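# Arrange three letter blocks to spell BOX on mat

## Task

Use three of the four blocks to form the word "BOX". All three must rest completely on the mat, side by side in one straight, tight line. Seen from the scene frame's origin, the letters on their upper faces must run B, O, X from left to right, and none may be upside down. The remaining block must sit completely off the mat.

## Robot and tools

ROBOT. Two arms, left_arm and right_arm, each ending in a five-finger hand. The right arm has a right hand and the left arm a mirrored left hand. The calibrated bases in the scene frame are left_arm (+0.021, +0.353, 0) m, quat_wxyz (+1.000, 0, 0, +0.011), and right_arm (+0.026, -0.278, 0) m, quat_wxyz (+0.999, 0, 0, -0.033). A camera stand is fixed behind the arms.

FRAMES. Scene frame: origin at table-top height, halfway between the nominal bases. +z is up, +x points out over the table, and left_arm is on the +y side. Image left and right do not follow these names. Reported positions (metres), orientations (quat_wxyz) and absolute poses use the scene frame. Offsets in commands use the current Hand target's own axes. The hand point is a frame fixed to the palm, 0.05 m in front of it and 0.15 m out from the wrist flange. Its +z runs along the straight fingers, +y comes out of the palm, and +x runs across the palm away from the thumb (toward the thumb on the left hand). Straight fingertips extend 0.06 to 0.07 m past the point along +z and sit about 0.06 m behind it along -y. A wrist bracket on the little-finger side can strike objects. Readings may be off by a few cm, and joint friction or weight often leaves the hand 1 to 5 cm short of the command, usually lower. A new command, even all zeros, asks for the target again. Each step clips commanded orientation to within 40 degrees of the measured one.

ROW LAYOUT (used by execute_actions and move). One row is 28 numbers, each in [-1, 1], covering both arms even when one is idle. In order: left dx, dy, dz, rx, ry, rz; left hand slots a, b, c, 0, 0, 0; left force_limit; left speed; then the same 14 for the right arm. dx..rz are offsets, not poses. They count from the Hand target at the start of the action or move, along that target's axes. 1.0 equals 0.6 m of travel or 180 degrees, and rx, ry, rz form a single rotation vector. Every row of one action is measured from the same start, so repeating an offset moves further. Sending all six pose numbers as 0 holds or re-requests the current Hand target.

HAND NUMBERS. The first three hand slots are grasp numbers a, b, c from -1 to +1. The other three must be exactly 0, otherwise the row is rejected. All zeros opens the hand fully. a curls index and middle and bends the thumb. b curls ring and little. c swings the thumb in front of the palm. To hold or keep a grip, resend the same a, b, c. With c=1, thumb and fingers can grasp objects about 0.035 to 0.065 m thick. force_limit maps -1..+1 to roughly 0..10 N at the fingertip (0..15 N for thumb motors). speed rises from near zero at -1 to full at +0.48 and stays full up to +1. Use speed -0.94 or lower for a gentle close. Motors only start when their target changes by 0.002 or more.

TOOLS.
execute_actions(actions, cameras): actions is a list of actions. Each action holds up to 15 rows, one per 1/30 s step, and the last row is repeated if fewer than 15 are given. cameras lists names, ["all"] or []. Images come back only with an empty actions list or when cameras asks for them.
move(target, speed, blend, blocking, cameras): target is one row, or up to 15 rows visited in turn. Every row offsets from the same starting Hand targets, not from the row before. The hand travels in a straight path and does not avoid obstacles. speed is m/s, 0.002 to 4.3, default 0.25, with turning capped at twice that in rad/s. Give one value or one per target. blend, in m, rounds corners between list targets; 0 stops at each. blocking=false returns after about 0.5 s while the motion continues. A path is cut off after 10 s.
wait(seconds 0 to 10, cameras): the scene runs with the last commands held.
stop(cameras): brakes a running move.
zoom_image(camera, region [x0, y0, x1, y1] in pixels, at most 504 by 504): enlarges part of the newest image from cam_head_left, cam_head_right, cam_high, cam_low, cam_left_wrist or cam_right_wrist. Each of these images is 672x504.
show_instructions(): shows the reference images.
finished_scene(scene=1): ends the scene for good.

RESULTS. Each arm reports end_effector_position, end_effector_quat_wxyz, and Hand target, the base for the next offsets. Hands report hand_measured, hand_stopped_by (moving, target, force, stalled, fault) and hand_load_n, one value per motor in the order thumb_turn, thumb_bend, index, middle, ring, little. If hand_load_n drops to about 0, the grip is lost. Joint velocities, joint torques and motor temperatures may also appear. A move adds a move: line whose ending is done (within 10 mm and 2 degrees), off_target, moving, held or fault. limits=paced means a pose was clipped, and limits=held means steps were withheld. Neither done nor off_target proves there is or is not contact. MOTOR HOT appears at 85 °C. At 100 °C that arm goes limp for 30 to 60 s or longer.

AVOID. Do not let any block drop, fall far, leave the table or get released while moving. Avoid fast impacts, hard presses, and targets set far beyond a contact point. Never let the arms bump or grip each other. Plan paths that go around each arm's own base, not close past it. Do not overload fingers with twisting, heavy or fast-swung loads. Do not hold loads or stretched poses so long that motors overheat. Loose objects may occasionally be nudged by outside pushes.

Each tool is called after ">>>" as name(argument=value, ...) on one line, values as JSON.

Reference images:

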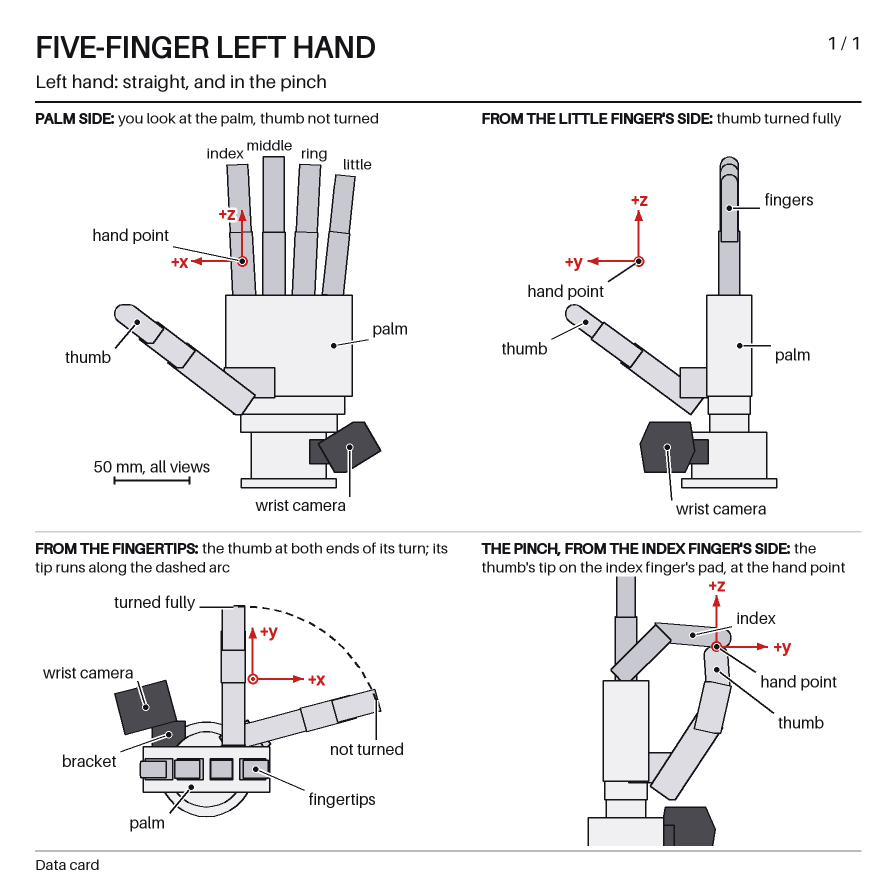

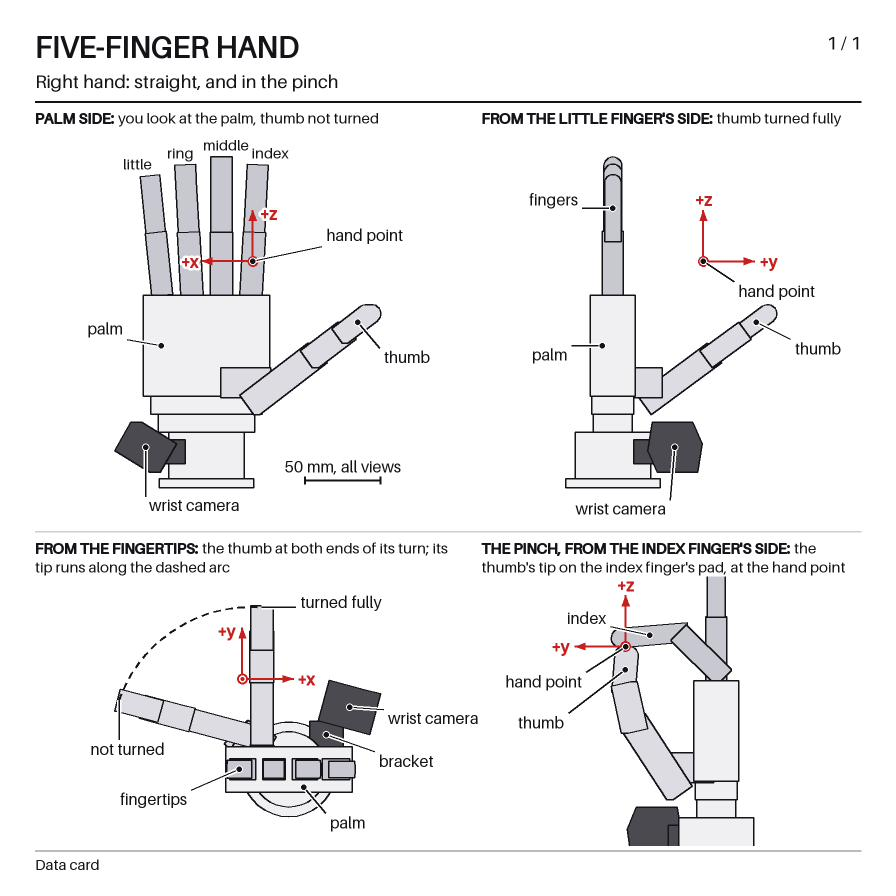

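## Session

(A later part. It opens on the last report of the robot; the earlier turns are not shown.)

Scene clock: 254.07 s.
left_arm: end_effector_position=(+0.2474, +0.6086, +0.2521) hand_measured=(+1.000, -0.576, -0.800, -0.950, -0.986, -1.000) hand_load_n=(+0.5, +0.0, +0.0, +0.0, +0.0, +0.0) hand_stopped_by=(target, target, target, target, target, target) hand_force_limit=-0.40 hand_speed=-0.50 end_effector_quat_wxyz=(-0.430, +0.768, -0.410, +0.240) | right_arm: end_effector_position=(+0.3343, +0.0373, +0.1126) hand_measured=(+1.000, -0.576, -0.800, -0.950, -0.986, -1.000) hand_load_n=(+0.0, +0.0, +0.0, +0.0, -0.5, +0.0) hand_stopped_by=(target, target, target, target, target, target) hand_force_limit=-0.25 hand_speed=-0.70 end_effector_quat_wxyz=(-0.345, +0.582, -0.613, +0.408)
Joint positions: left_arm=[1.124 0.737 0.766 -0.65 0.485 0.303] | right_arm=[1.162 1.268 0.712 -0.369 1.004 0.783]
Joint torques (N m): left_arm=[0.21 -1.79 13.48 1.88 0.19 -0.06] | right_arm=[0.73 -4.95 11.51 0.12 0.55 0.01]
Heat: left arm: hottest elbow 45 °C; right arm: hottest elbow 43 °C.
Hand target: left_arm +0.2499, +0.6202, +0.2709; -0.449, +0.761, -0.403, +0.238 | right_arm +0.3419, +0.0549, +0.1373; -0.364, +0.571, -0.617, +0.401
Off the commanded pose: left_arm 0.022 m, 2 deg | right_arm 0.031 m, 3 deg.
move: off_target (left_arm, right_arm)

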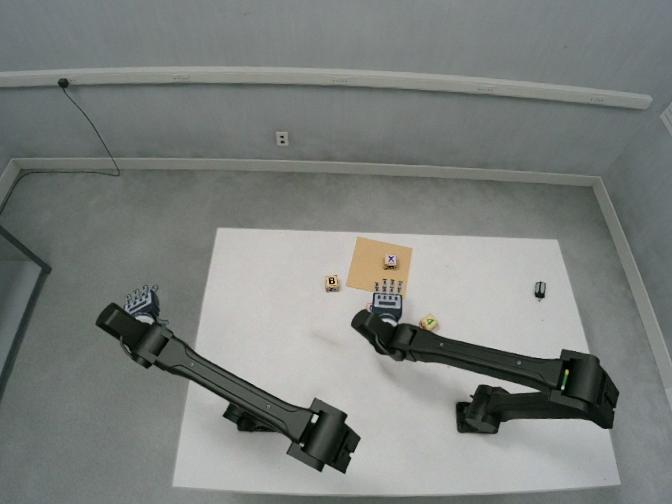

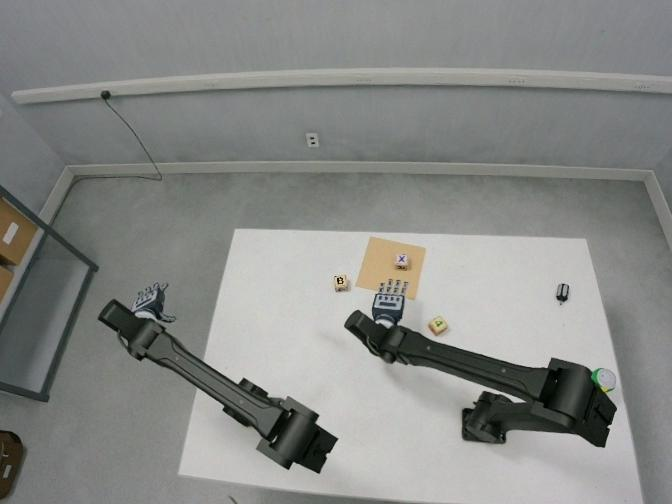

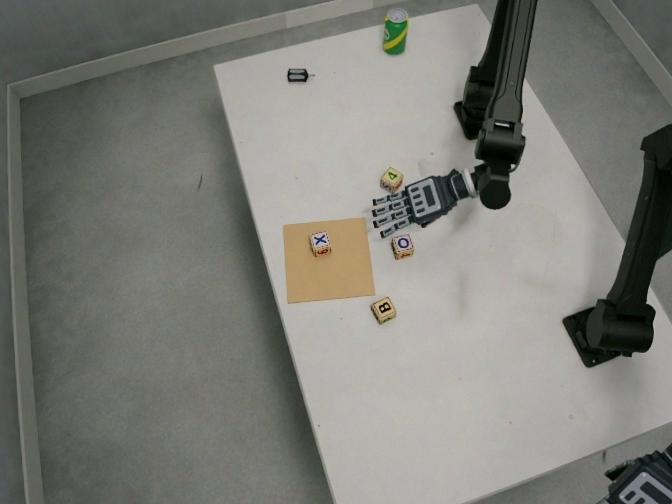

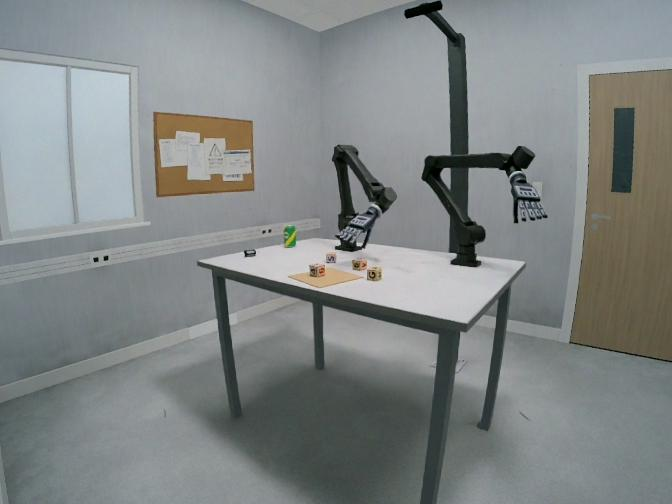

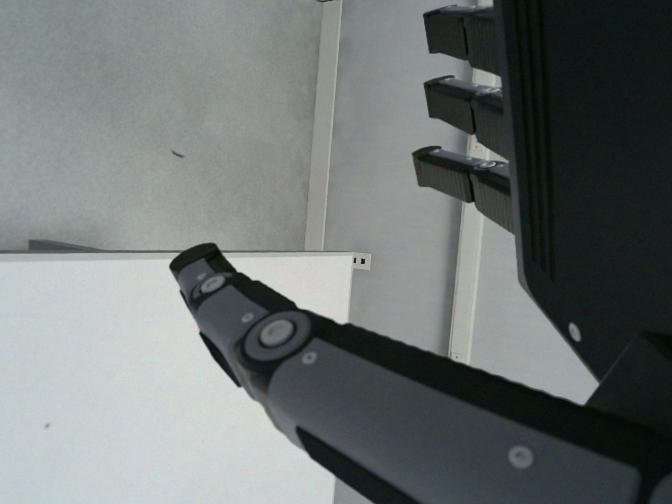

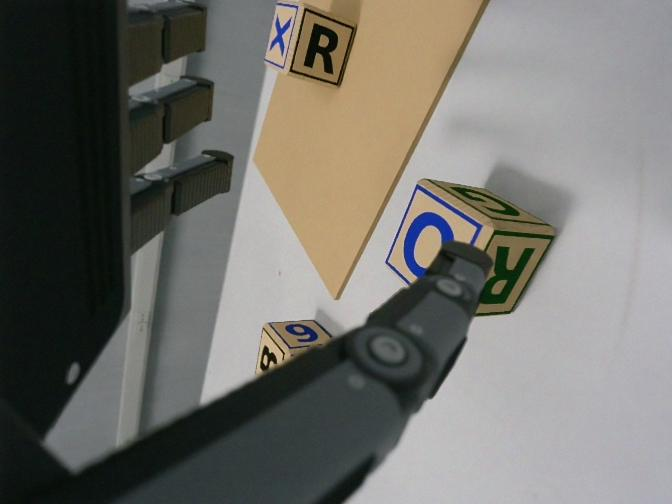

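>>> zoom_image(camera="cam_low", region=[305, 258, 331, 280])

>>> zoom_image(camera="cam_low", region=[348, 256, 388, 284])

>>> zoom_image(camera="cam_high", region=[305, 226, 335, 260])

>>> zoom_image(camera="cam_high", region=[386, 230, 420, 264])

>>> zoom_image(camera="cam_high", region=[366, 292, 402, 328])

Scaled by 19.385.

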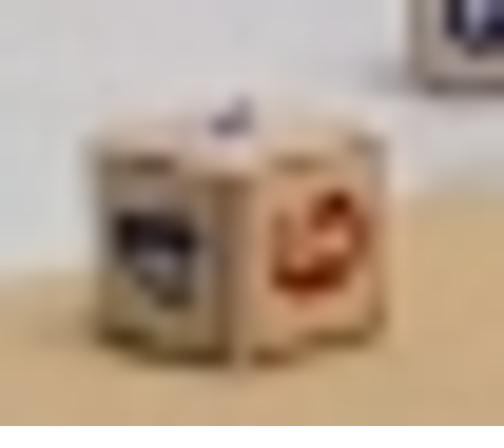

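Scaled by 12.600.

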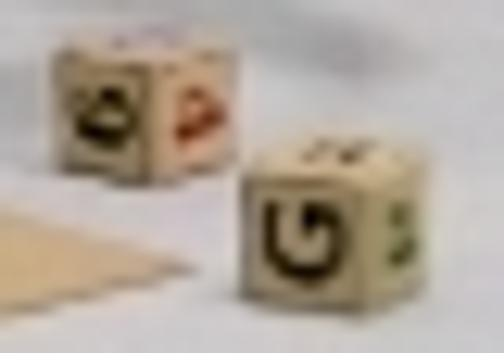

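Scaled by 14.824.

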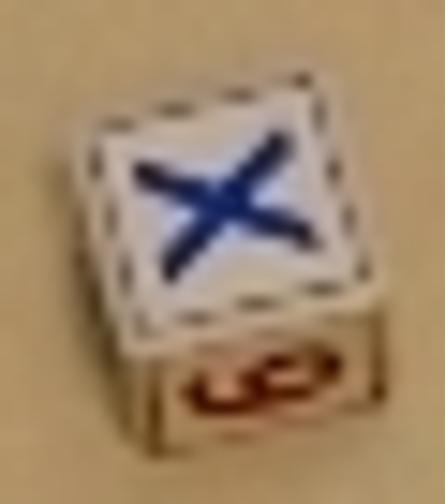

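Scaled by 14.824.

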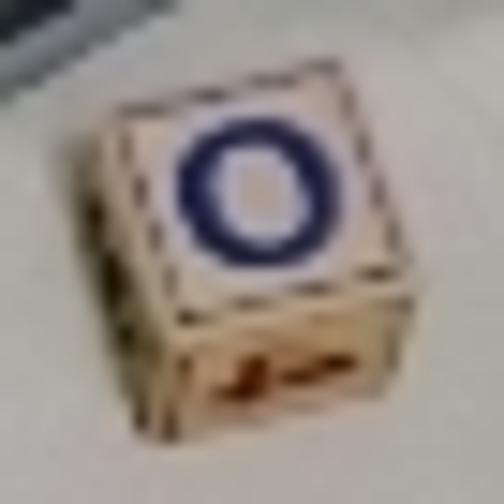

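Scaled by 14.000.

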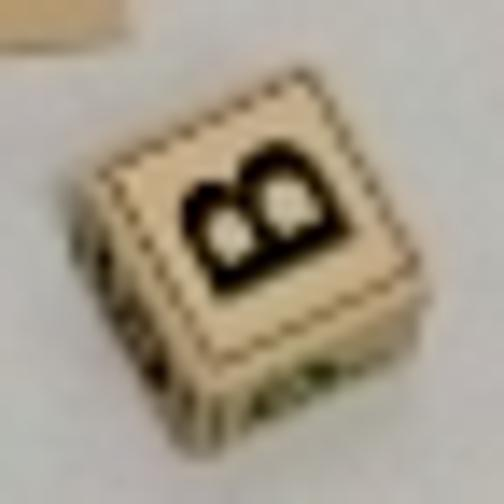

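>>> move(target=[0,0,0,0,0,0,0.1,0,1,0,0,0,-0.4,-0.5,0.1487,-0.1075,0.1998,0,0,0,0.1,0,1,0,0,0,-0.25,-0.7], speed=0.2, cameras=["cam_right_wrist"])

Scene clock: 257.17 s.
left_arm: end_effector_position=(+0.2474, +0.6086, +0.2521) hand_measured=(+1.000, -0.576, -0.800, -0.950, -0.986, -1.000) hand_load_n=(+0.0, +0.0, +0.0, +0.0, +0.0, +0.0) hand_stopped_by=(target, target, target, target, target, target) hand_force_limit=-0.40 hand_speed=-0.50 end_effector_quat_wxyz=(-0.430, +0.768, -0.410, +0.240) | right_arm: end_effector_position=(+0.4608, -0.0484, +0.1392) hand_measured=(+1.000, -0.576, -0.800, -0.950, -0.986, -1.000) hand_load_n=(+0.0, +0.0, +0.0, -0.5, -0.5, +0.0) hand_stopped_by=(target, target, target, target, target, target) hand_force_limit=-0.25 hand_speed=-0.70 end_effector_quat_wxyz=(-0.355, +0.576, -0.620, +0.398)
Joint positions: left_arm=[1.124 0.737 0.766 -0.65 0.485 0.303] | right_arm=[0.714 1.241 0.712 -0.047 0.654 0.357]
Joint torques (N m): left_arm=[0.15 -1.79 13.49 1.89 0.18 -0.06] | right_arm=[0.03 -4.48 9.48 1.91 0.18 -0.1]
Heat: left arm: hottest elbow 45 °C; right arm: hottest elbow 43 °C.
Hand target: left_arm +0.2499, +0.6202, +0.2709; -0.449, +0.761, -0.403, +0.238 | right_arm +0.4698, -0.0451, +0.1472; -0.364, +0.571, -0.617, +0.401
Off the commanded pose: left_arm 0.022 m, 2 deg | right_arm 0.013 m, 1 deg.
move: off_target (left_arm, right_arm)
Images, in order (width x height): cam_right_wrist 672x504.

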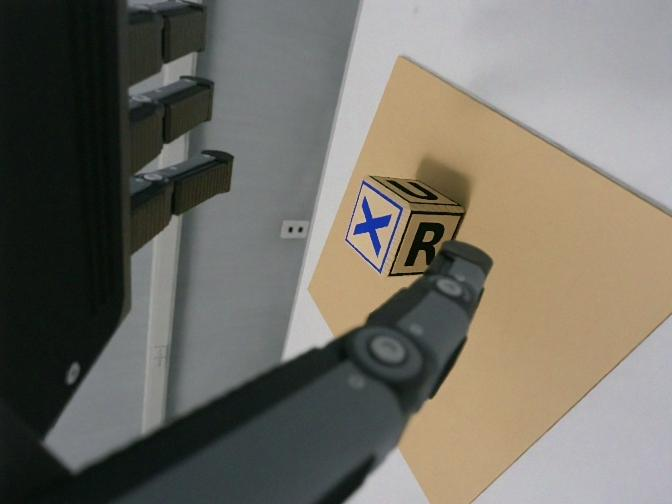

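>>> zoom_image(camera="cam_right_wrist", region=[335, 165, 475, 285])

>>> zoom_image(camera="cam_right_wrist", region=[360, 168, 470, 228])

Scaled by 3.600.

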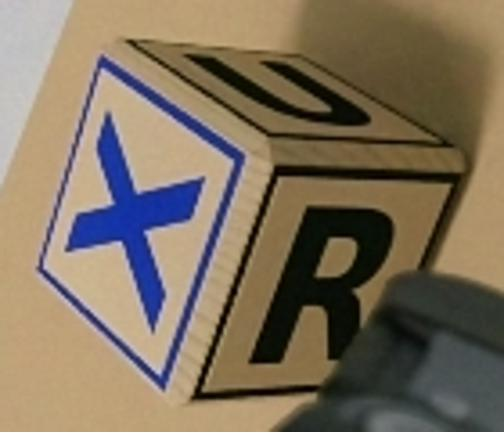

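Scaled by 4.582.

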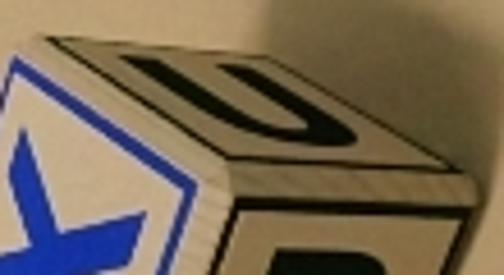

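>>> move(target=[0,0,0,0,0,0,0.1,0,1,0,0,0,-0.4,-0.5,-0.1522,-0.0493,-0.2293,-0.222,0,0,0.1,0,1,0,0,0,-0.25,-0.7], speed=0.2, cameras=["cam_right_wrist"])

Scene clock: 263.43 s.
left_arm: end_effector_position=(+0.2474, +0.6086, +0.2521) hand_measured=(+1.000, -0.576, -0.800, -0.950, -0.986, -1.000) hand_load_n=(+0.0, +0.0, -0.5, +0.0, +0.0, +0.0) hand_stopped_by=(target, target, target, target, target, target) hand_force_limit=-0.40 hand_speed=-0.50 end_effector_quat_wxyz=(-0.430, +0.768, -0.410, +0.240) | right_arm: end_effector_position=(+0.3559, +0.0408, +0.2096) hand_measured=(+1.000, -0.576, -0.800, -0.950, -0.986, -1.000) hand_load_n=(+0.0, +0.0, +0.0, +0.0, +0.0, +0.0) hand_stopped_by=(target, target, target, target, target, target) hand_force_limit=-0.25 hand_speed=-0.70 end_effector_quat_wxyz=(-0.128, +0.666, -0.715, +0.169)
Joint positions: left_arm=[1.124 0.737 0.766 -0.65 0.485 0.303] | right_arm=[0.846 1.404 1.322 -1.231 0.344 0.805]
Joint torques (N m): left_arm=[0.09 -1.85 13.48 1.89 0.19 -0.06] | right_arm=[1.03 -7.65 13.04 -0.29 0.13 0.14]
Heat: left arm: hottest elbow 45 °C; right arm: hottest elbow 43 °C.
Hand target: left_arm +0.2499, +0.6202, +0.2709; -0.449, +0.761, -0.403, +0.238 | right_arm +0.3648, +0.0559, +0.2302; -0.147, +0.661, -0.717, +0.166
Off the commanded pose: left_arm 0.022 m, 2 deg | right_arm 0.027 m, 2 deg.
move: off_target (left_arm, right_arm)
Images, in order (width x height): cam_right_wrist 672x504.

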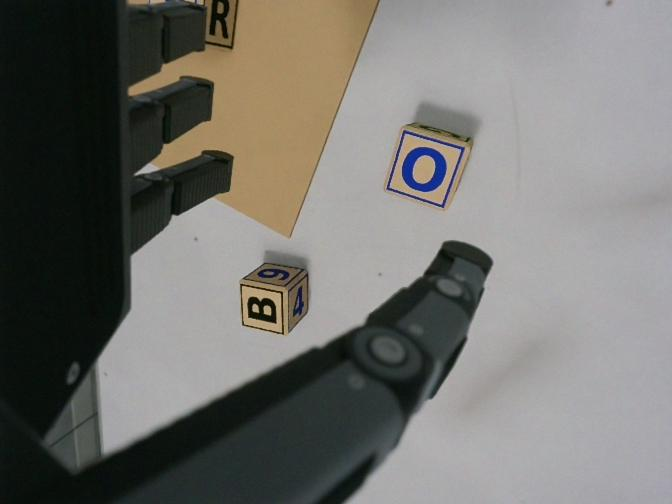

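>>> zoom_image(camera="cam_right_wrist", region=[380, 115, 480, 215])

Scaled by 5.040.

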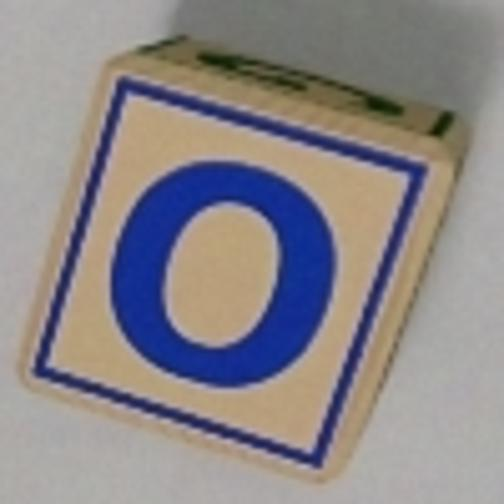

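>>> move(target=[0,0,0,0,0,0,0.1,0,1,0,0,0,-0.4,-0.5,0.0457,0.0878,0.0882,0.2162,-0.3362,-0.3829,0.1,0,1,0,0,0,-0.25,-0.7], speed=0.25, cameras=["cam_right_wrist"])

Scene clock: 268.80 s.
left_arm: end_effector_position=(+0.2474, +0.6086, +0.2521) hand_measured=(+1.000, -0.576, -0.800, -0.950, -0.986, -1.000) hand_load_n=(+0.0, +0.0, +0.0, -0.5, +0.0, +0.0) hand_stopped_by=(target, target, target, target, target, target) hand_force_limit=-0.40 hand_speed=-0.50 end_effector_quat_wxyz=(-0.430, +0.768, -0.410, +0.240) | right_arm: end_effector_position=(+0.3312, +0.0309, +0.1603) hand_measured=(+1.000, -0.576, -0.800, -0.950, -0.986, -1.000) hand_load_n=(+0.0, +0.0, +0.0, +0.0, +0.0, +0.0) hand_stopped_by=(target, target, target, target, target, target) hand_force_limit=-0.25 hand_speed=-0.70 end_effector_quat_wxyz=(-0.536, +0.840, +0.000, +0.084)
Joint positions: left_arm=[1.124 0.737 0.766 -0.65 0.485 0.303] | right_arm=[0.547 1.169 0.732 -0.214 -0.823 -0.666]
Joint torques (N m): left_arm=[0.15 -1.79 13.48 1.88 0.18 -0.06] | right_arm=[-0.15 -3.14 8.59 1.62 -0.59 -0.07]
Heat: left arm: hottest elbow 45 °C; right arm: hottest elbow 43 °C.
Hand target: left_arm +0.2499, +0.6202, +0.2709; -0.449, +0.761, -0.403, +0.238 | right_arm +0.3379, +0.0300, +0.1599; -0.537, +0.838, +0.005, +0.092
Off the commanded pose: left_arm 0.022 m, 2 deg | right_arm 0.007 m, 1 deg.
move: off_target (left_arm)
Images, in order (width x height): cam_right_wrist 672x504.

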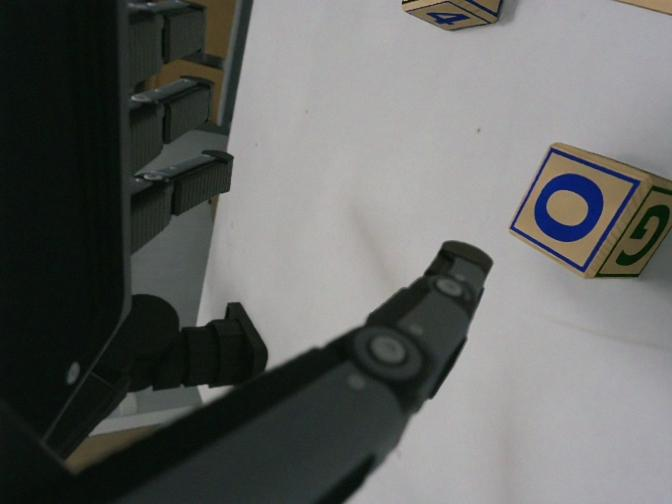

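>>> zoom_image(camera="cam_right_wrist", region=[500, 130, 672, 290])

Scaled by 2.930.

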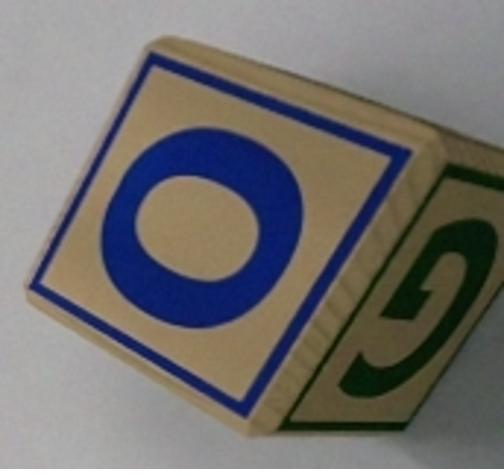

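>>> move(target=[0,0,0,0,0,0,0.1,0,1,0,0,0,-0.4,-0.5,-0.0078,0.1087,0.0430,0,0,0,0.1,0,1,0,0,0,-0.25,-0.7], speed=0.12, cameras=["cam_right_wrist"])

Scene clock: 270.53 s.
left_arm: end_effector_position=(+0.2474, +0.6086, +0.2521) hand_measured=(+1.000, -0.576, -0.800, -0.950, -0.986, -1.000) hand_load_n=(+0.0, +0.0, +0.0, +0.0, +0.0, +0.0) hand_stopped_by=(target, target, target, target, target, target) hand_force_limit=-0.40 hand_speed=-0.50 end_effector_quat_wxyz=(-0.430, +0.768, -0.410, +0.240) | right_arm: end_effector_position=(+0.3382, +0.0273, +0.0903) hand_measured=(+1.000, -0.576, -0.800, -0.950, -0.986, -1.000) hand_load_n=(+0.0, +0.0, +0.0, +0.0, +0.0, +0.0) hand_stopped_by=(target, target, target, target, target, target) hand_force_limit=-0.25 hand_speed=-0.70 end_effector_quat_wxyz=(-0.535, +0.841, +0.000, +0.083)
Joint positions: left_arm=[1.124 0.737 0.766 -0.65 0.485 0.303] | right_arm=[0.528 1.31 0.635 0.007 -0.837 -0.685]
Joint torques (N m): left_arm=[0.21 -1.79 13.49 1.87 0.19 -0.06] | right_arm=[-0.15 -4.37 6.94 1.58 -0.69 -0.08]
Heat: left arm: hottest elbow 45 °C; right arm: hottest elbow 43 °C.
Hand target: left_arm +0.2499, +0.6202, +0.2709; -0.449, +0.761, -0.403, +0.238 | right_arm +0.3441, +0.0261, +0.0900; -0.537, +0.838, +0.005, +0.092
Off the commanded pose: left_arm 0.022 m, 2 deg | right_arm 0.006 m, 1 deg.
move: off_target (left_arm)
Images, in order (width x height): cam_right_wrist 672x504.

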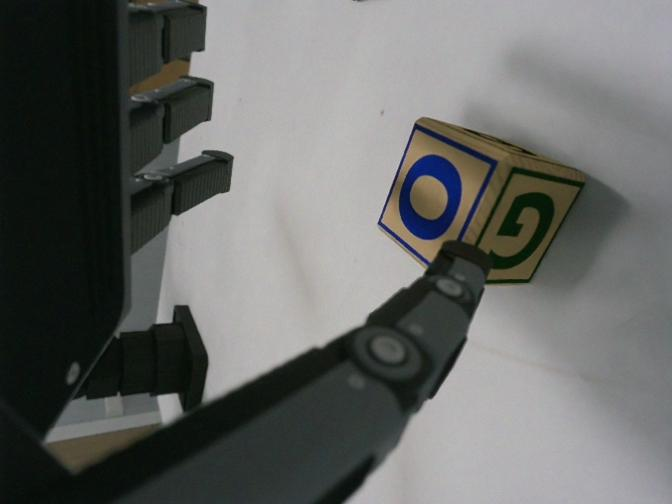

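>>> zoom_image(camera="cam_right_wrist", region=[370, 105, 600, 295])

Scaled by 2.191.

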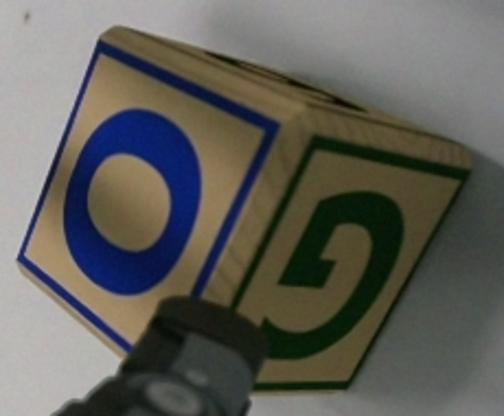

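>>> move(target=[0,0,0,0,0,0,0.1,0,1,0,0,0,-0.4,-0.5,0.0025,0.0532,0.0225,0,0,0,0.1,0,1,0,0,0,-0.25,-0.7], speed=0.08, cameras=["cam_right_wrist"])

Scene clock: 272.23 s.
left_arm: end_effector_position=(+0.2474, +0.6086, +0.2521) hand_measured=(+1.000, -0.576, -0.800, -0.950, -0.986, -1.000) hand_load_n=(+0.0, +0.0, +0.0, -0.5, +0.0, +0.0) hand_stopped_by=(target, target, target, target, target, target) hand_force_limit=-0.40 hand_speed=-0.50 end_effector_quat_wxyz=(-0.430, +0.768, -0.410, +0.240) | right_arm: end_effector_position=(+0.3456, +0.0263, +0.0569) hand_measured=(+1.000, -0.576, -0.800, -0.950, -0.986, -1.000) hand_load_n=(+0.0, +0.0, +0.0, +0.0, +0.0, +0.0) hand_stopped_by=(target, target, target, target, target, target) hand_force_limit=-0.25 hand_speed=-0.70 end_effector_quat_wxyz=(-0.535, +0.841, +0.000, +0.083)
Joint positions: left_arm=[1.124 0.737 0.766 -0.65 0.485 0.303] | right_arm=[0.516 1.408 0.611 0.121 -0.847 -0.695]
Joint torques (N m): left_arm=[0.15 -1.79 13.48 1.89 0.18 -0.07] | right_arm=[-0.44 -4.78 6.52 1.62 -0.68 -0.08]
Heat: left arm: hottest elbow 45 °C; right arm: hottest elbow 43 °C.
Hand target: left_arm +0.2499, +0.6202, +0.2709; -0.449, +0.761, -0.403, +0.238 | right_arm +0.3511, +0.0247, +0.0561; -0.537, +0.838, +0.005, +0.092
Off the commanded pose: left_arm 0.022 m, 2 deg | right_arm 0.006 m, 1 deg.
move: off_target (left_arm)
Images, in order (width x height): cam_right_wrist 672x504.

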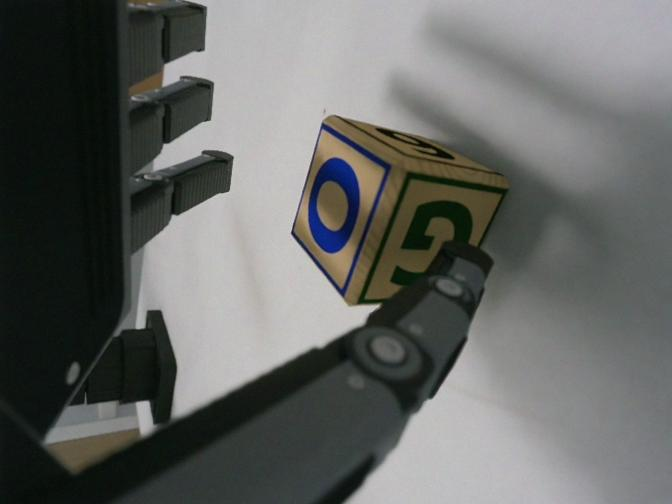

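>>> move(target=[0,0,0,0,0,0,0.1,0,1,0,0,0,-0.4,-0.5,-0.0024,0.0135,0.0061,0,0,0,0.1,0,1,0,0,0,-0.25,-0.7], speed=0.05, cameras=["cam_right_wrist"])

Scene clock: 273.33 s.
left_arm: end_effector_position=(+0.2474, +0.6086, +0.2521) hand_measured=(+1.000, -0.576, -0.800, -0.950, -0.986, -1.000) hand_load_n=(+0.0, +0.0, +0.0, +0.0, +0.0, +0.0) hand_stopped_by=(target, target, target, target, target, target) hand_force_limit=-0.40 hand_speed=-0.50 end_effector_quat_wxyz=(-0.430, +0.768, -0.410, +0.240) | right_arm: end_effector_position=(+0.3462, +0.0265, +0.0488) hand_measured=(+1.000, -0.576, -0.800, -0.950, -0.986, -1.000) hand_load_n=(+0.0, +0.0, +0.0, +0.0, +0.0, +0.0) hand_stopped_by=(target, target, target, target, target, target) hand_force_limit=-0.25 hand_speed=-0.70 end_effector_quat_wxyz=(-0.535, +0.840, +0.001, +0.084)
Joint positions: left_arm=[1.124 0.737 0.766 -0.65 0.485 0.303] | right_arm=[0.516 1.431 0.603 0.155 -0.847 -0.695]
Joint torques (N m): left_arm=[0.21 -1.73 13.49 1.89 0.18 -0.06] | right_arm=[0.21 -5.54 6.3 1.83 -0.59 -0.12]
Heat: left arm: hottest elbow 45 °C; right arm: hottest elbow 43 °C.
Hand target: left_arm +0.2499, +0.6202, +0.2709; -0.449, +0.761, -0.403, +0.238 | right_arm +0.3511, +0.0247, +0.0471; -0.537, +0.838, +0.005, +0.092
Off the commanded pose: left_arm 0.022 m, 2 deg | right_arm 0.006 m, 1 deg.
move: off_target (left_arm)
Images, in order (width x height): cam_right_wrist 672x504.

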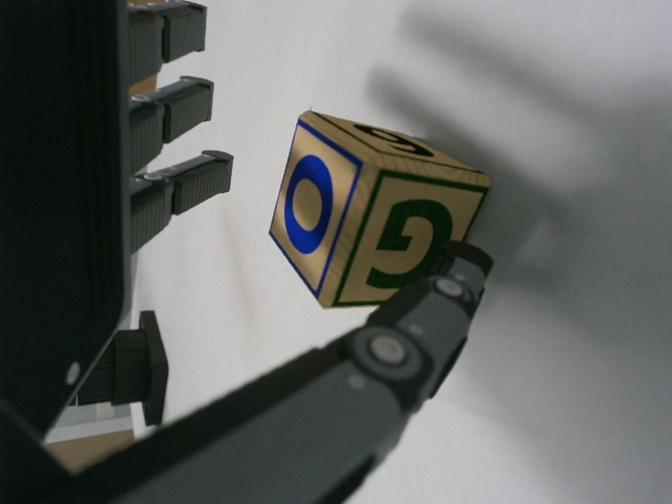

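>>> execute_actions(actions=[[[0,0,0,0,0,0,0.1,0,1,0,0,0,-0.4,-0.5,-0.0008,0.0045,0.0020,0,0,0,0.1,0,1,0,0,0,-0.25,-0.7]],[[0,0,0,0,0,0,0.1,0,1,0,0,0,-0.4,-0.5,0,0,0,0,0,0,0.6,0,1,0,0,0,-0.4,-0.9]],[[0,0,0,0,0,0,0.1,0,1,0,0,0,-0.4,-0.5,0,0,0,0,0,0,0.6,0,1,0,0,0,-0.4,-0.9]],[[0,0,0,0,0,0,0.1,0,1,0,0,0,-0.4,-0.5,0,0,0,0,0,0,0.6,0,1,0,0,0,-0.4,-0.9]],[[0,0,0,0,0,0,0.1,0,1,0,0,0,-0.4,-0.5,0,0,0,0,0,0,0.6,0,1,0,0,0,-0.4,-0.9]],[[0,0,0,0,0,0,0.1,0,1,0,0,0,-0.4,-0.5,0,0,0,0,0,0,0.66,0,1,0,0,0,-0.25,-0.92]],[[0,0,0,0,0,0,0.1,0,1,0,0,0,-0.4,-0.5,0,0,0,0,0,0,0.66,0,1,0,0,0,-0.25,-0.92]]], cameras=["cam_right_wrist"])

Scene clock: 277.33 s.
left_arm: end_effector_position=(+0.2474, +0.6086, +0.2521) hand_measured=(+1.000, -0.576, -0.800, -0.950, -0.986, -1.000) hand_load_n=(+0.0, +0.0, +0.0, +0.0, +0.0, +0.0) hand_stopped_by=(target, target, target, target, target, target) hand_force_limit=-0.40 hand_speed=-0.50 end_effector_quat_wxyz=(-0.430, +0.768, -0.410, +0.240) | right_arm: end_effector_position=(+0.3477, +0.0273, +0.0475) hand_measured=(+1.000, -0.308, -0.280, -0.270, -0.902, -1.000) hand_load_n=(+0.5, +8.5, +2.0, +5.5, -0.5, +0.0) hand_stopped_by=(target, force, force, force, target, target) hand_force_limit=-0.25 hand_speed=-0.92 end_effector_quat_wxyz=(-0.537, +0.839, +0.002, +0.086)
Joint positions: left_arm=[1.124 0.737 0.766 -0.65 0.485 0.303] | right_arm=[0.516 1.439 0.603 0.168 -0.848 -0.695]
Joint torques (N m): left_arm=[0.15 -1.85 13.49 1.85 0.18 -0.06] | right_arm=[-0.38 -5.25 5.96 1.92 -0.62 -0.11]
Heat: left arm: hottest elbow 45 °C; right arm: hottest elbow 43 °C.
Hand target: left_arm +0.2499, +0.6202, +0.2709; -0.449, +0.761, -0.403, +0.238 | right_arm +0.3512, +0.0247, +0.0442; -0.537, +0.838, +0.005, +0.092
Off the commanded pose: left_arm 0.022 m, 2 deg | right_arm 0.005 m, 1 deg.
Images, in order (width x height): cam_right_wrist 672x504.

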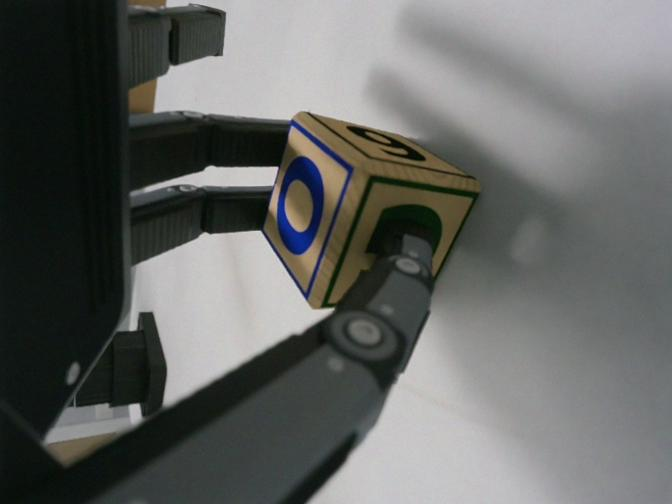

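>>> move(target=[[0,0,0,0,0,0,0.1,0,1,0,0,0,-0.4,-0.5,0.0260,-0.1592,-0.0717,0,0,0,0.66,0,1,0,0,0,-0.25,-0.92],[0,0,0,0,0,0,0.1,0,1,0,0,0,-0.4,-0.5,0.3103,-0.1392,-0.0053,-0.0423,0.4353,0.2389,0.66,0,1,0,0,0,-0.25,-0.92]], speed=[0.12,0.2], blend=[0.03,0], cameras=["cam_right_wrist"])

Scene clock: 283.47 s.
left_arm: end_effector_position=(+0.2474, +0.6086, +0.2521) hand_measured=(+1.000, -0.576, -0.800, -0.950, -0.986, -1.000) hand_load_n=(+0.0, +0.0, +0.0, +0.0, +0.0, +0.0) hand_stopped_by=(target, target, target, target, target, target) hand_force_limit=-0.40 hand_speed=-0.50 end_effector_quat_wxyz=(-0.430, +0.768, -0.410, +0.240) | right_arm: end_effector_position=(+0.5104, +0.0217, +0.1272) hand_measured=(+1.000, -0.308, -0.280, -0.270, -0.902, -1.000) hand_load_n=(+1.0, +8.5, +2.0, +5.0, +0.0, +0.0) hand_stopped_by=(target, force, force, force, target, target) hand_force_limit=-0.25 hand_speed=-0.92 end_effector_quat_wxyz=(-0.345, +0.584, -0.615, +0.402)
Joint positions: left_arm=[1.124 0.737 0.766 -0.65 0.485 0.303] | right_arm=[0.777 1.485 0.926 -0.058 0.711 0.383]
Joint torques (N m): left_arm=[0.21 -1.73 13.49 1.87 0.19 -0.06] | right_arm=[1.38 -7.71 12.6 0.54 0.41 0.13]
Heat: left arm: hottest elbow 45 °C; right arm: hottest elbow 43 °C.
Hand target: left_arm +0.2499, +0.6202, +0.2709; -0.449, +0.761, -0.403, +0.238 | right_arm +0.5248, +0.0400, +0.1504; -0.365, +0.571, -0.617, +0.401
Off the commanded pose: left_arm 0.022 m, 2 deg | right_arm 0.033 m, 3 deg.
move: off_target (left_arm, right_arm)
Images, in order (width x height): cam_right_wrist 672x504.

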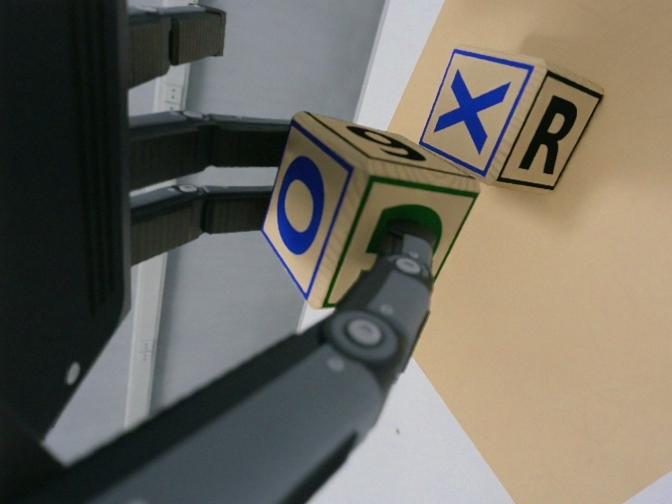

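>>> zoom_image(camera="cam_right_wrist", region=[400, 30, 620, 200])

>>> zoom_image(camera="cam_right_wrist", region=[250, 100, 490, 320])

Scaled by 2.291.

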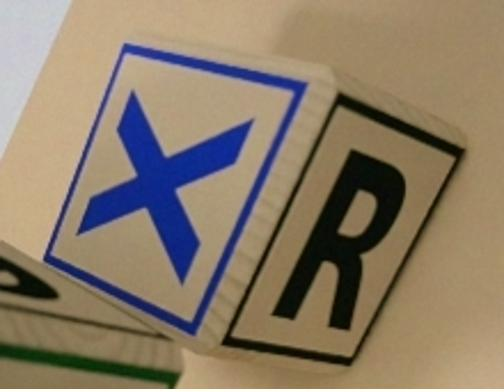

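Scaled by 2.100.

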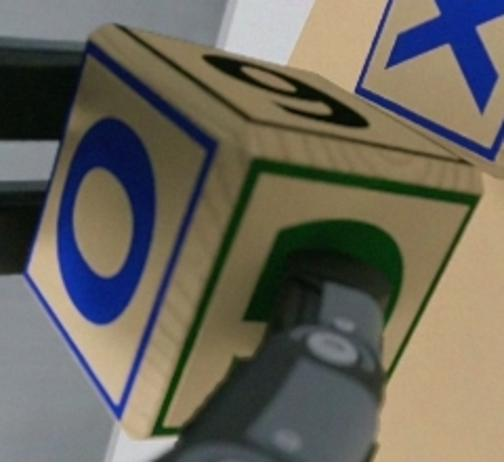

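>>> move(target=[0,0,0,0,0,0,0.1,0,1,0,0,0,-0.4,-0.5,0.0085,0.1202,0.0595,0,0,0,0.66,0,1,0,0,0,-0.25,-0.92], speed=0.1, cameras=["cam_right_wrist"])

Scene clock: 285.90 s.
left_arm: end_effector_position=(+0.2474, +0.6086, +0.2521) hand_measured=(+1.000, -0.576, -0.800, -0.950, -0.986, -1.000) hand_load_n=(+0.0, +0.5, -0.5, +0.0, +0.0, +0.0) hand_stopped_by=(target, target, target, target, target, target) hand_force_limit=-0.40 hand_speed=-0.50 end_effector_quat_wxyz=(-0.430, +0.768, -0.410, +0.240) | right_arm: end_effector_position=(+0.5218, +0.0327, +0.0663) hand_measured=(+1.000, -0.308, -0.280, -0.270, -0.902, -1.000) hand_load_n=(+1.0, +8.5, +1.5, +5.0, +0.0, +0.0) hand_stopped_by=(target, force, force, force, target, target) hand_force_limit=-0.25 hand_speed=-0.92 end_effector_quat_wxyz=(-0.355, +0.579, -0.615, +0.401)
Joint positions: left_arm=[1.124 0.737 0.766 -0.65 0.485 0.303] | right_arm=[0.777 1.628 0.884 0.149 0.706 0.384]
Joint torques (N m): left_arm=[0.15 -1.79 13.48 1.88 0.19 -0.06] | right_arm=[0.03 -9.76 7.35 1.94 0.23 0.04]
Heat: left arm: hottest elbow 45 °C; right arm: hottest elbow 43 °C.
Hand target: left_arm +0.2499, +0.6202, +0.2709; -0.449, +0.761, -0.403, +0.238 | right_arm +0.5270, +0.0340, +0.0699; -0.365, +0.571, -0.617, +0.401
Off the commanded pose: left_arm 0.022 m, 2 deg | right_arm 0.007 m, 1 deg.
move: off_target (left_arm)
Images, in order (width x height): cam_right_wrist 672x504.

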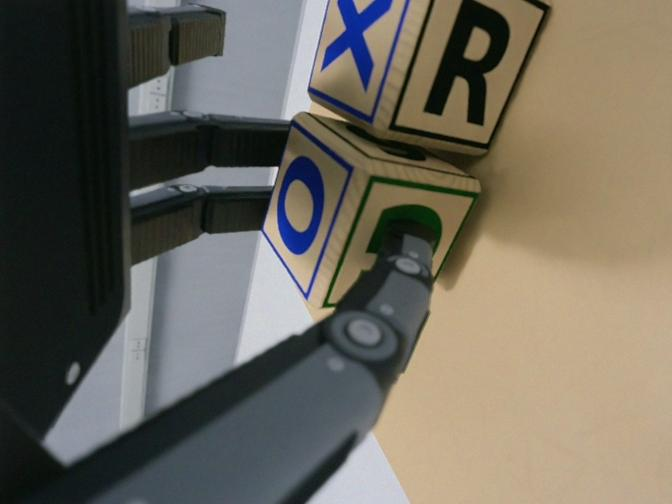

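>>> move(target=[0,0,0,0,0,0,0.1,0,1,0,0,0,-0.4,-0.5,-0.0005,0.0093,0.0097,0,0,0,0.66,0,1,0,0,0,-0.25,-0.92], speed=0.04, cameras=["cam_right_wrist"])

Scene clock: 287.20 s.
left_arm: end_effector_position=(+0.2474, +0.6086, +0.2521) hand_measured=(+1.000, -0.576, -0.800, -0.950, -0.986, -1.000) hand_load_n=(+0.0, +0.0, +0.0, +0.0, +0.0, +0.0) hand_stopped_by=(target, target, target, target, target, target) hand_force_limit=-0.40 hand_speed=-0.50 end_effector_quat_wxyz=(-0.430, +0.768, -0.410, +0.240) | right_arm: end_effector_position=(+0.5246, +0.0339, +0.0613) hand_measured=(+1.000, -0.308, -0.280, -0.270, -0.902, -1.000) hand_load_n=(+1.0, +8.5, +2.0, +5.5, +0.0, -0.5) hand_stopped_by=(target, force, force, force, target, target) hand_force_limit=-0.25 hand_speed=-0.92 end_effector_quat_wxyz=(-0.358, +0.578, -0.615, +0.400)
Joint positions: left_arm=[1.124 0.737 0.766 -0.65 0.485 0.303] | right_arm=[0.774 1.644 0.884 0.171 0.703 0.384]
Joint torques (N m): left_arm=[0.21 -1.9 13.49 1.88 0.18 -0.06] | right_arm=[0.32 -9.29 7.23 1.95 0.15 -0.04]
Heat: left arm: hottest elbow 45 °C; right arm: hottest elbow 43 °C.
Hand target: left_arm +0.2499, +0.6202, +0.2709; -0.449, +0.761, -0.403, +0.238 | right_arm +0.5299, +0.0340, +0.0624; -0.365, +0.571, -0.617, +0.401
Off the commanded pose: left_arm 0.022 m, 2 deg | right_arm 0.006 m, 1 deg.
move: off_target (left_arm)
Images, in order (width x height): cam_right_wrist 672x504.

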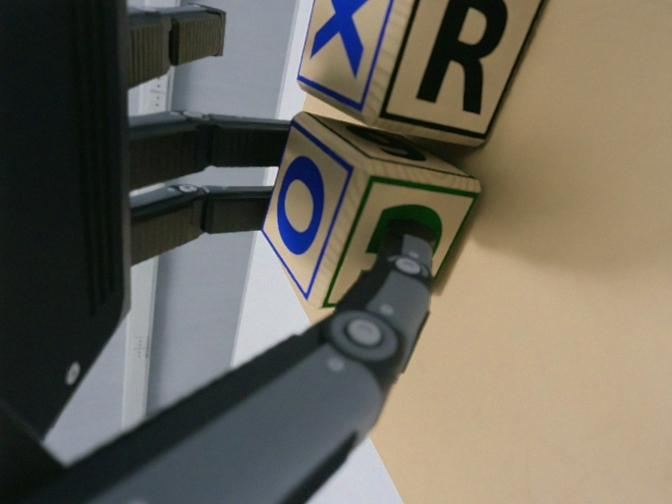

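>>> move(target=[0,0,0,0,0,0,0.1,0,1,0,0,0,-0.4,-0.5,0,0.0076,0.0034,0,0,0,0.66,0,1,0,0,0,-0.25,-0.92], speed=0.03)

>>> move(target=[0,0,0,0,0,0,0.1,0,1,0,0,0,-0.4,-0.5,0,0.0061,0.0028,0,0,0,0.66,0,1,0,0,0,-0.25,-0.92], speed=0.03, cameras=["cam_right_wrist"])

Scene clock: 288.20 s.
left_arm: end_effector_position=(+0.2474, +0.6086, +0.2521) hand_measured=(+1.000, -0.576, -0.800, -0.950, -0.986, -1.000) hand_load_n=(+0.0, -0.5, +0.0, +0.0, +0.0, +0.0) hand_stopped_by=(target, target, target, target, target, target) hand_force_limit=-0.40 hand_speed=-0.50 end_effector_quat_wxyz=(-0.430, +0.768, -0.410, +0.240) | right_arm: end_effector_position=(+0.5260, +0.0351, +0.0589) hand_measured=(+1.000, -0.308, -0.280, -0.270, -0.902, -1.000) hand_load_n=(+1.0, +8.5, +2.0, +5.0, +0.0, +0.0) hand_stopped_by=(target, force, force, force, target, target) hand_force_limit=-0.25 hand_speed=-0.92 end_effector_quat_wxyz=(-0.360, +0.576, -0.615, +0.400)
Joint positions: left_arm=[1.124 0.737 0.766 -0.65 0.485 0.303] | right_arm=[0.774 1.653 0.884 0.185 0.703 0.384]
Joint torques (N m): left_arm=[0.15 -1.79 13.49 1.89 0.19 -0.06] | right_arm=[0.67 -9.05 6.89 1.66 0.22 -0.01]
Heat: left arm: hottest elbow 45 °C; right arm: hottest elbow 43 °C.
Hand target: left_arm +0.2499, +0.6202, +0.2709; -0.449, +0.761, -0.403, +0.238 | right_arm +0.5299, +0.0340, +0.0573; -0.365, +0.571, -0.617, +0.401
Off the commanded pose: left_arm 0.022 m, 2 deg | right_arm 0.004 m, 1 deg.
move: off_target (left_arm)

Scene clock: 289.00 s.
left_arm: end_effector_position=(+0.2474, +0.6086, +0.2521) hand_measured=(+1.000, -0.576, -0.800, -0.950, -0.986, -1.000) hand_load_n=(+0.0, +0.0, +0.0, +0.0, -0.5, +0.0) hand_stopped_by=(target, target, target, target, target, target) hand_force_limit=-0.40 hand_speed=-0.50 end_effector_quat_wxyz=(-0.430, +0.768, -0.410, +0.240) | right_arm: end_effector_position=(+0.5275, +0.0364, +0.0588) hand_measured=(+1.000, -0.308, -0.280, -0.270, -0.902, -1.000) hand_load_n=(+1.0, +8.5, +2.0, +5.0, +0.0, -0.5) hand_stopped_by=(target, force, force, force, target, target) hand_force_limit=-0.25 hand_speed=-0.92 end_effector_quat_wxyz=(-0.364, +0.574, -0.615, +0.400)
Joint positions: left_arm=[1.124 0.737 0.766 -0.65 0.485 0.303] | right_arm=[0.774 1.658 0.884 0.198 0.703 0.384]
Joint torques (N m): left_arm=[0.21 -1.73 13.49 1.88 0.18 -0.06] | right_arm=[-0.15 -9.52 6.43 1.72 0.16 0.04]
Heat: left arm: hottest elbow 45 °C; right arm: hottest elbow 43 °C.
Hand target: left_arm +0.2499, +0.6202, +0.2709; -0.449, +0.761, -0.403, +0.238 | right_arm +0.5299, +0.0340, +0.0533; -0.365, +0.571, -0.617, +0.401
Off the commanded pose: left_arm 0.022 m, 2 deg | right_arm 0.006 m, 0 deg.
move: off_target (left_arm)
Images, in order (width x height): cam_right_wrist 672x504.

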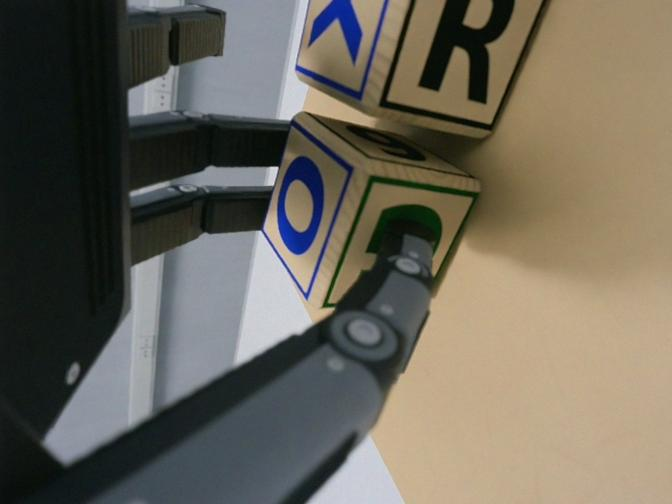

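>>> zoom_image(camera="cam_right_wrist", region=[250, 40, 500, 310])

Scaled by 1.867.

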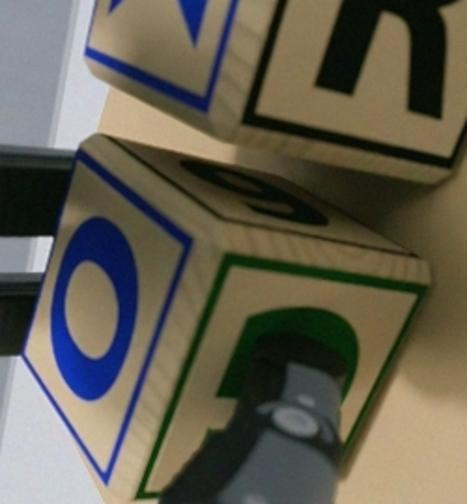

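>>> move(target=[0,0,0,0,0,0,0.1,0,1,0,0,0,-0.4,-0.5,0.0150,-0.0035,0,0,0,0,0.66,0,1,0,0,0,-0.25,-0.92], speed=0.02, cameras=["cam_right_wrist"])

Scene clock: 290.23 s.
left_arm: end_effector_position=(+0.2474, +0.6086, +0.2521) hand_measured=(+1.000, -0.576, -0.800, -0.950, -0.986, -1.000) hand_load_n=(+0.0, +0.0, +0.0, +0.0, +0.0, +0.0) hand_stopped_by=(target, target, target, target, target, target) hand_force_limit=-0.40 hand_speed=-0.50 end_effector_quat_wxyz=(-0.430, +0.768, -0.410, +0.240) | right_arm: end_effector_position=(+0.5273, +0.0359, +0.0578) hand_measured=(+1.000, -0.308, -0.280, -0.270, -0.902, -1.000) hand_load_n=(+0.5, +8.0, +2.5, +4.5, +0.0, +0.0) hand_stopped_by=(target, force, force, force, target, target) hand_force_limit=-0.25 hand_speed=-0.92 end_effector_quat_wxyz=(-0.369, +0.573, -0.615, +0.396)
Joint positions: left_arm=[1.124 0.737 0.766 -0.65 0.485 0.303] | right_arm=[0.769 1.656 0.875 0.215 0.689 0.384]
Joint torques (N m): left_arm=[0.15 -1.73 13.49 1.91 0.18 -0.06] | right_arm=[-1.26 -10.81 5.71 1.54 0.13 -0.07]
Heat: left arm: hottest elbow 45 °C; right arm: hottest elbow 43 °C.
Hand target: left_arm +0.2499, +0.6202, +0.2709; -0.449, +0.761, -0.403, +0.238 | right_arm +0.5301, +0.0251, +0.0553; -0.365, +0.571, -0.617, +0.401
Off the commanded pose: left_arm 0.022 m, 2 deg | right_arm 0.012 m, 1 deg.
move: off_target (left_arm, right_arm)
Images, in order (width x height): cam_right_wrist 672x504.

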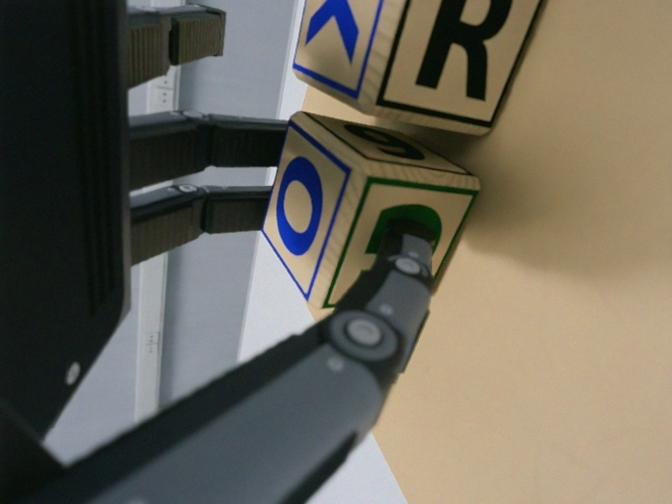

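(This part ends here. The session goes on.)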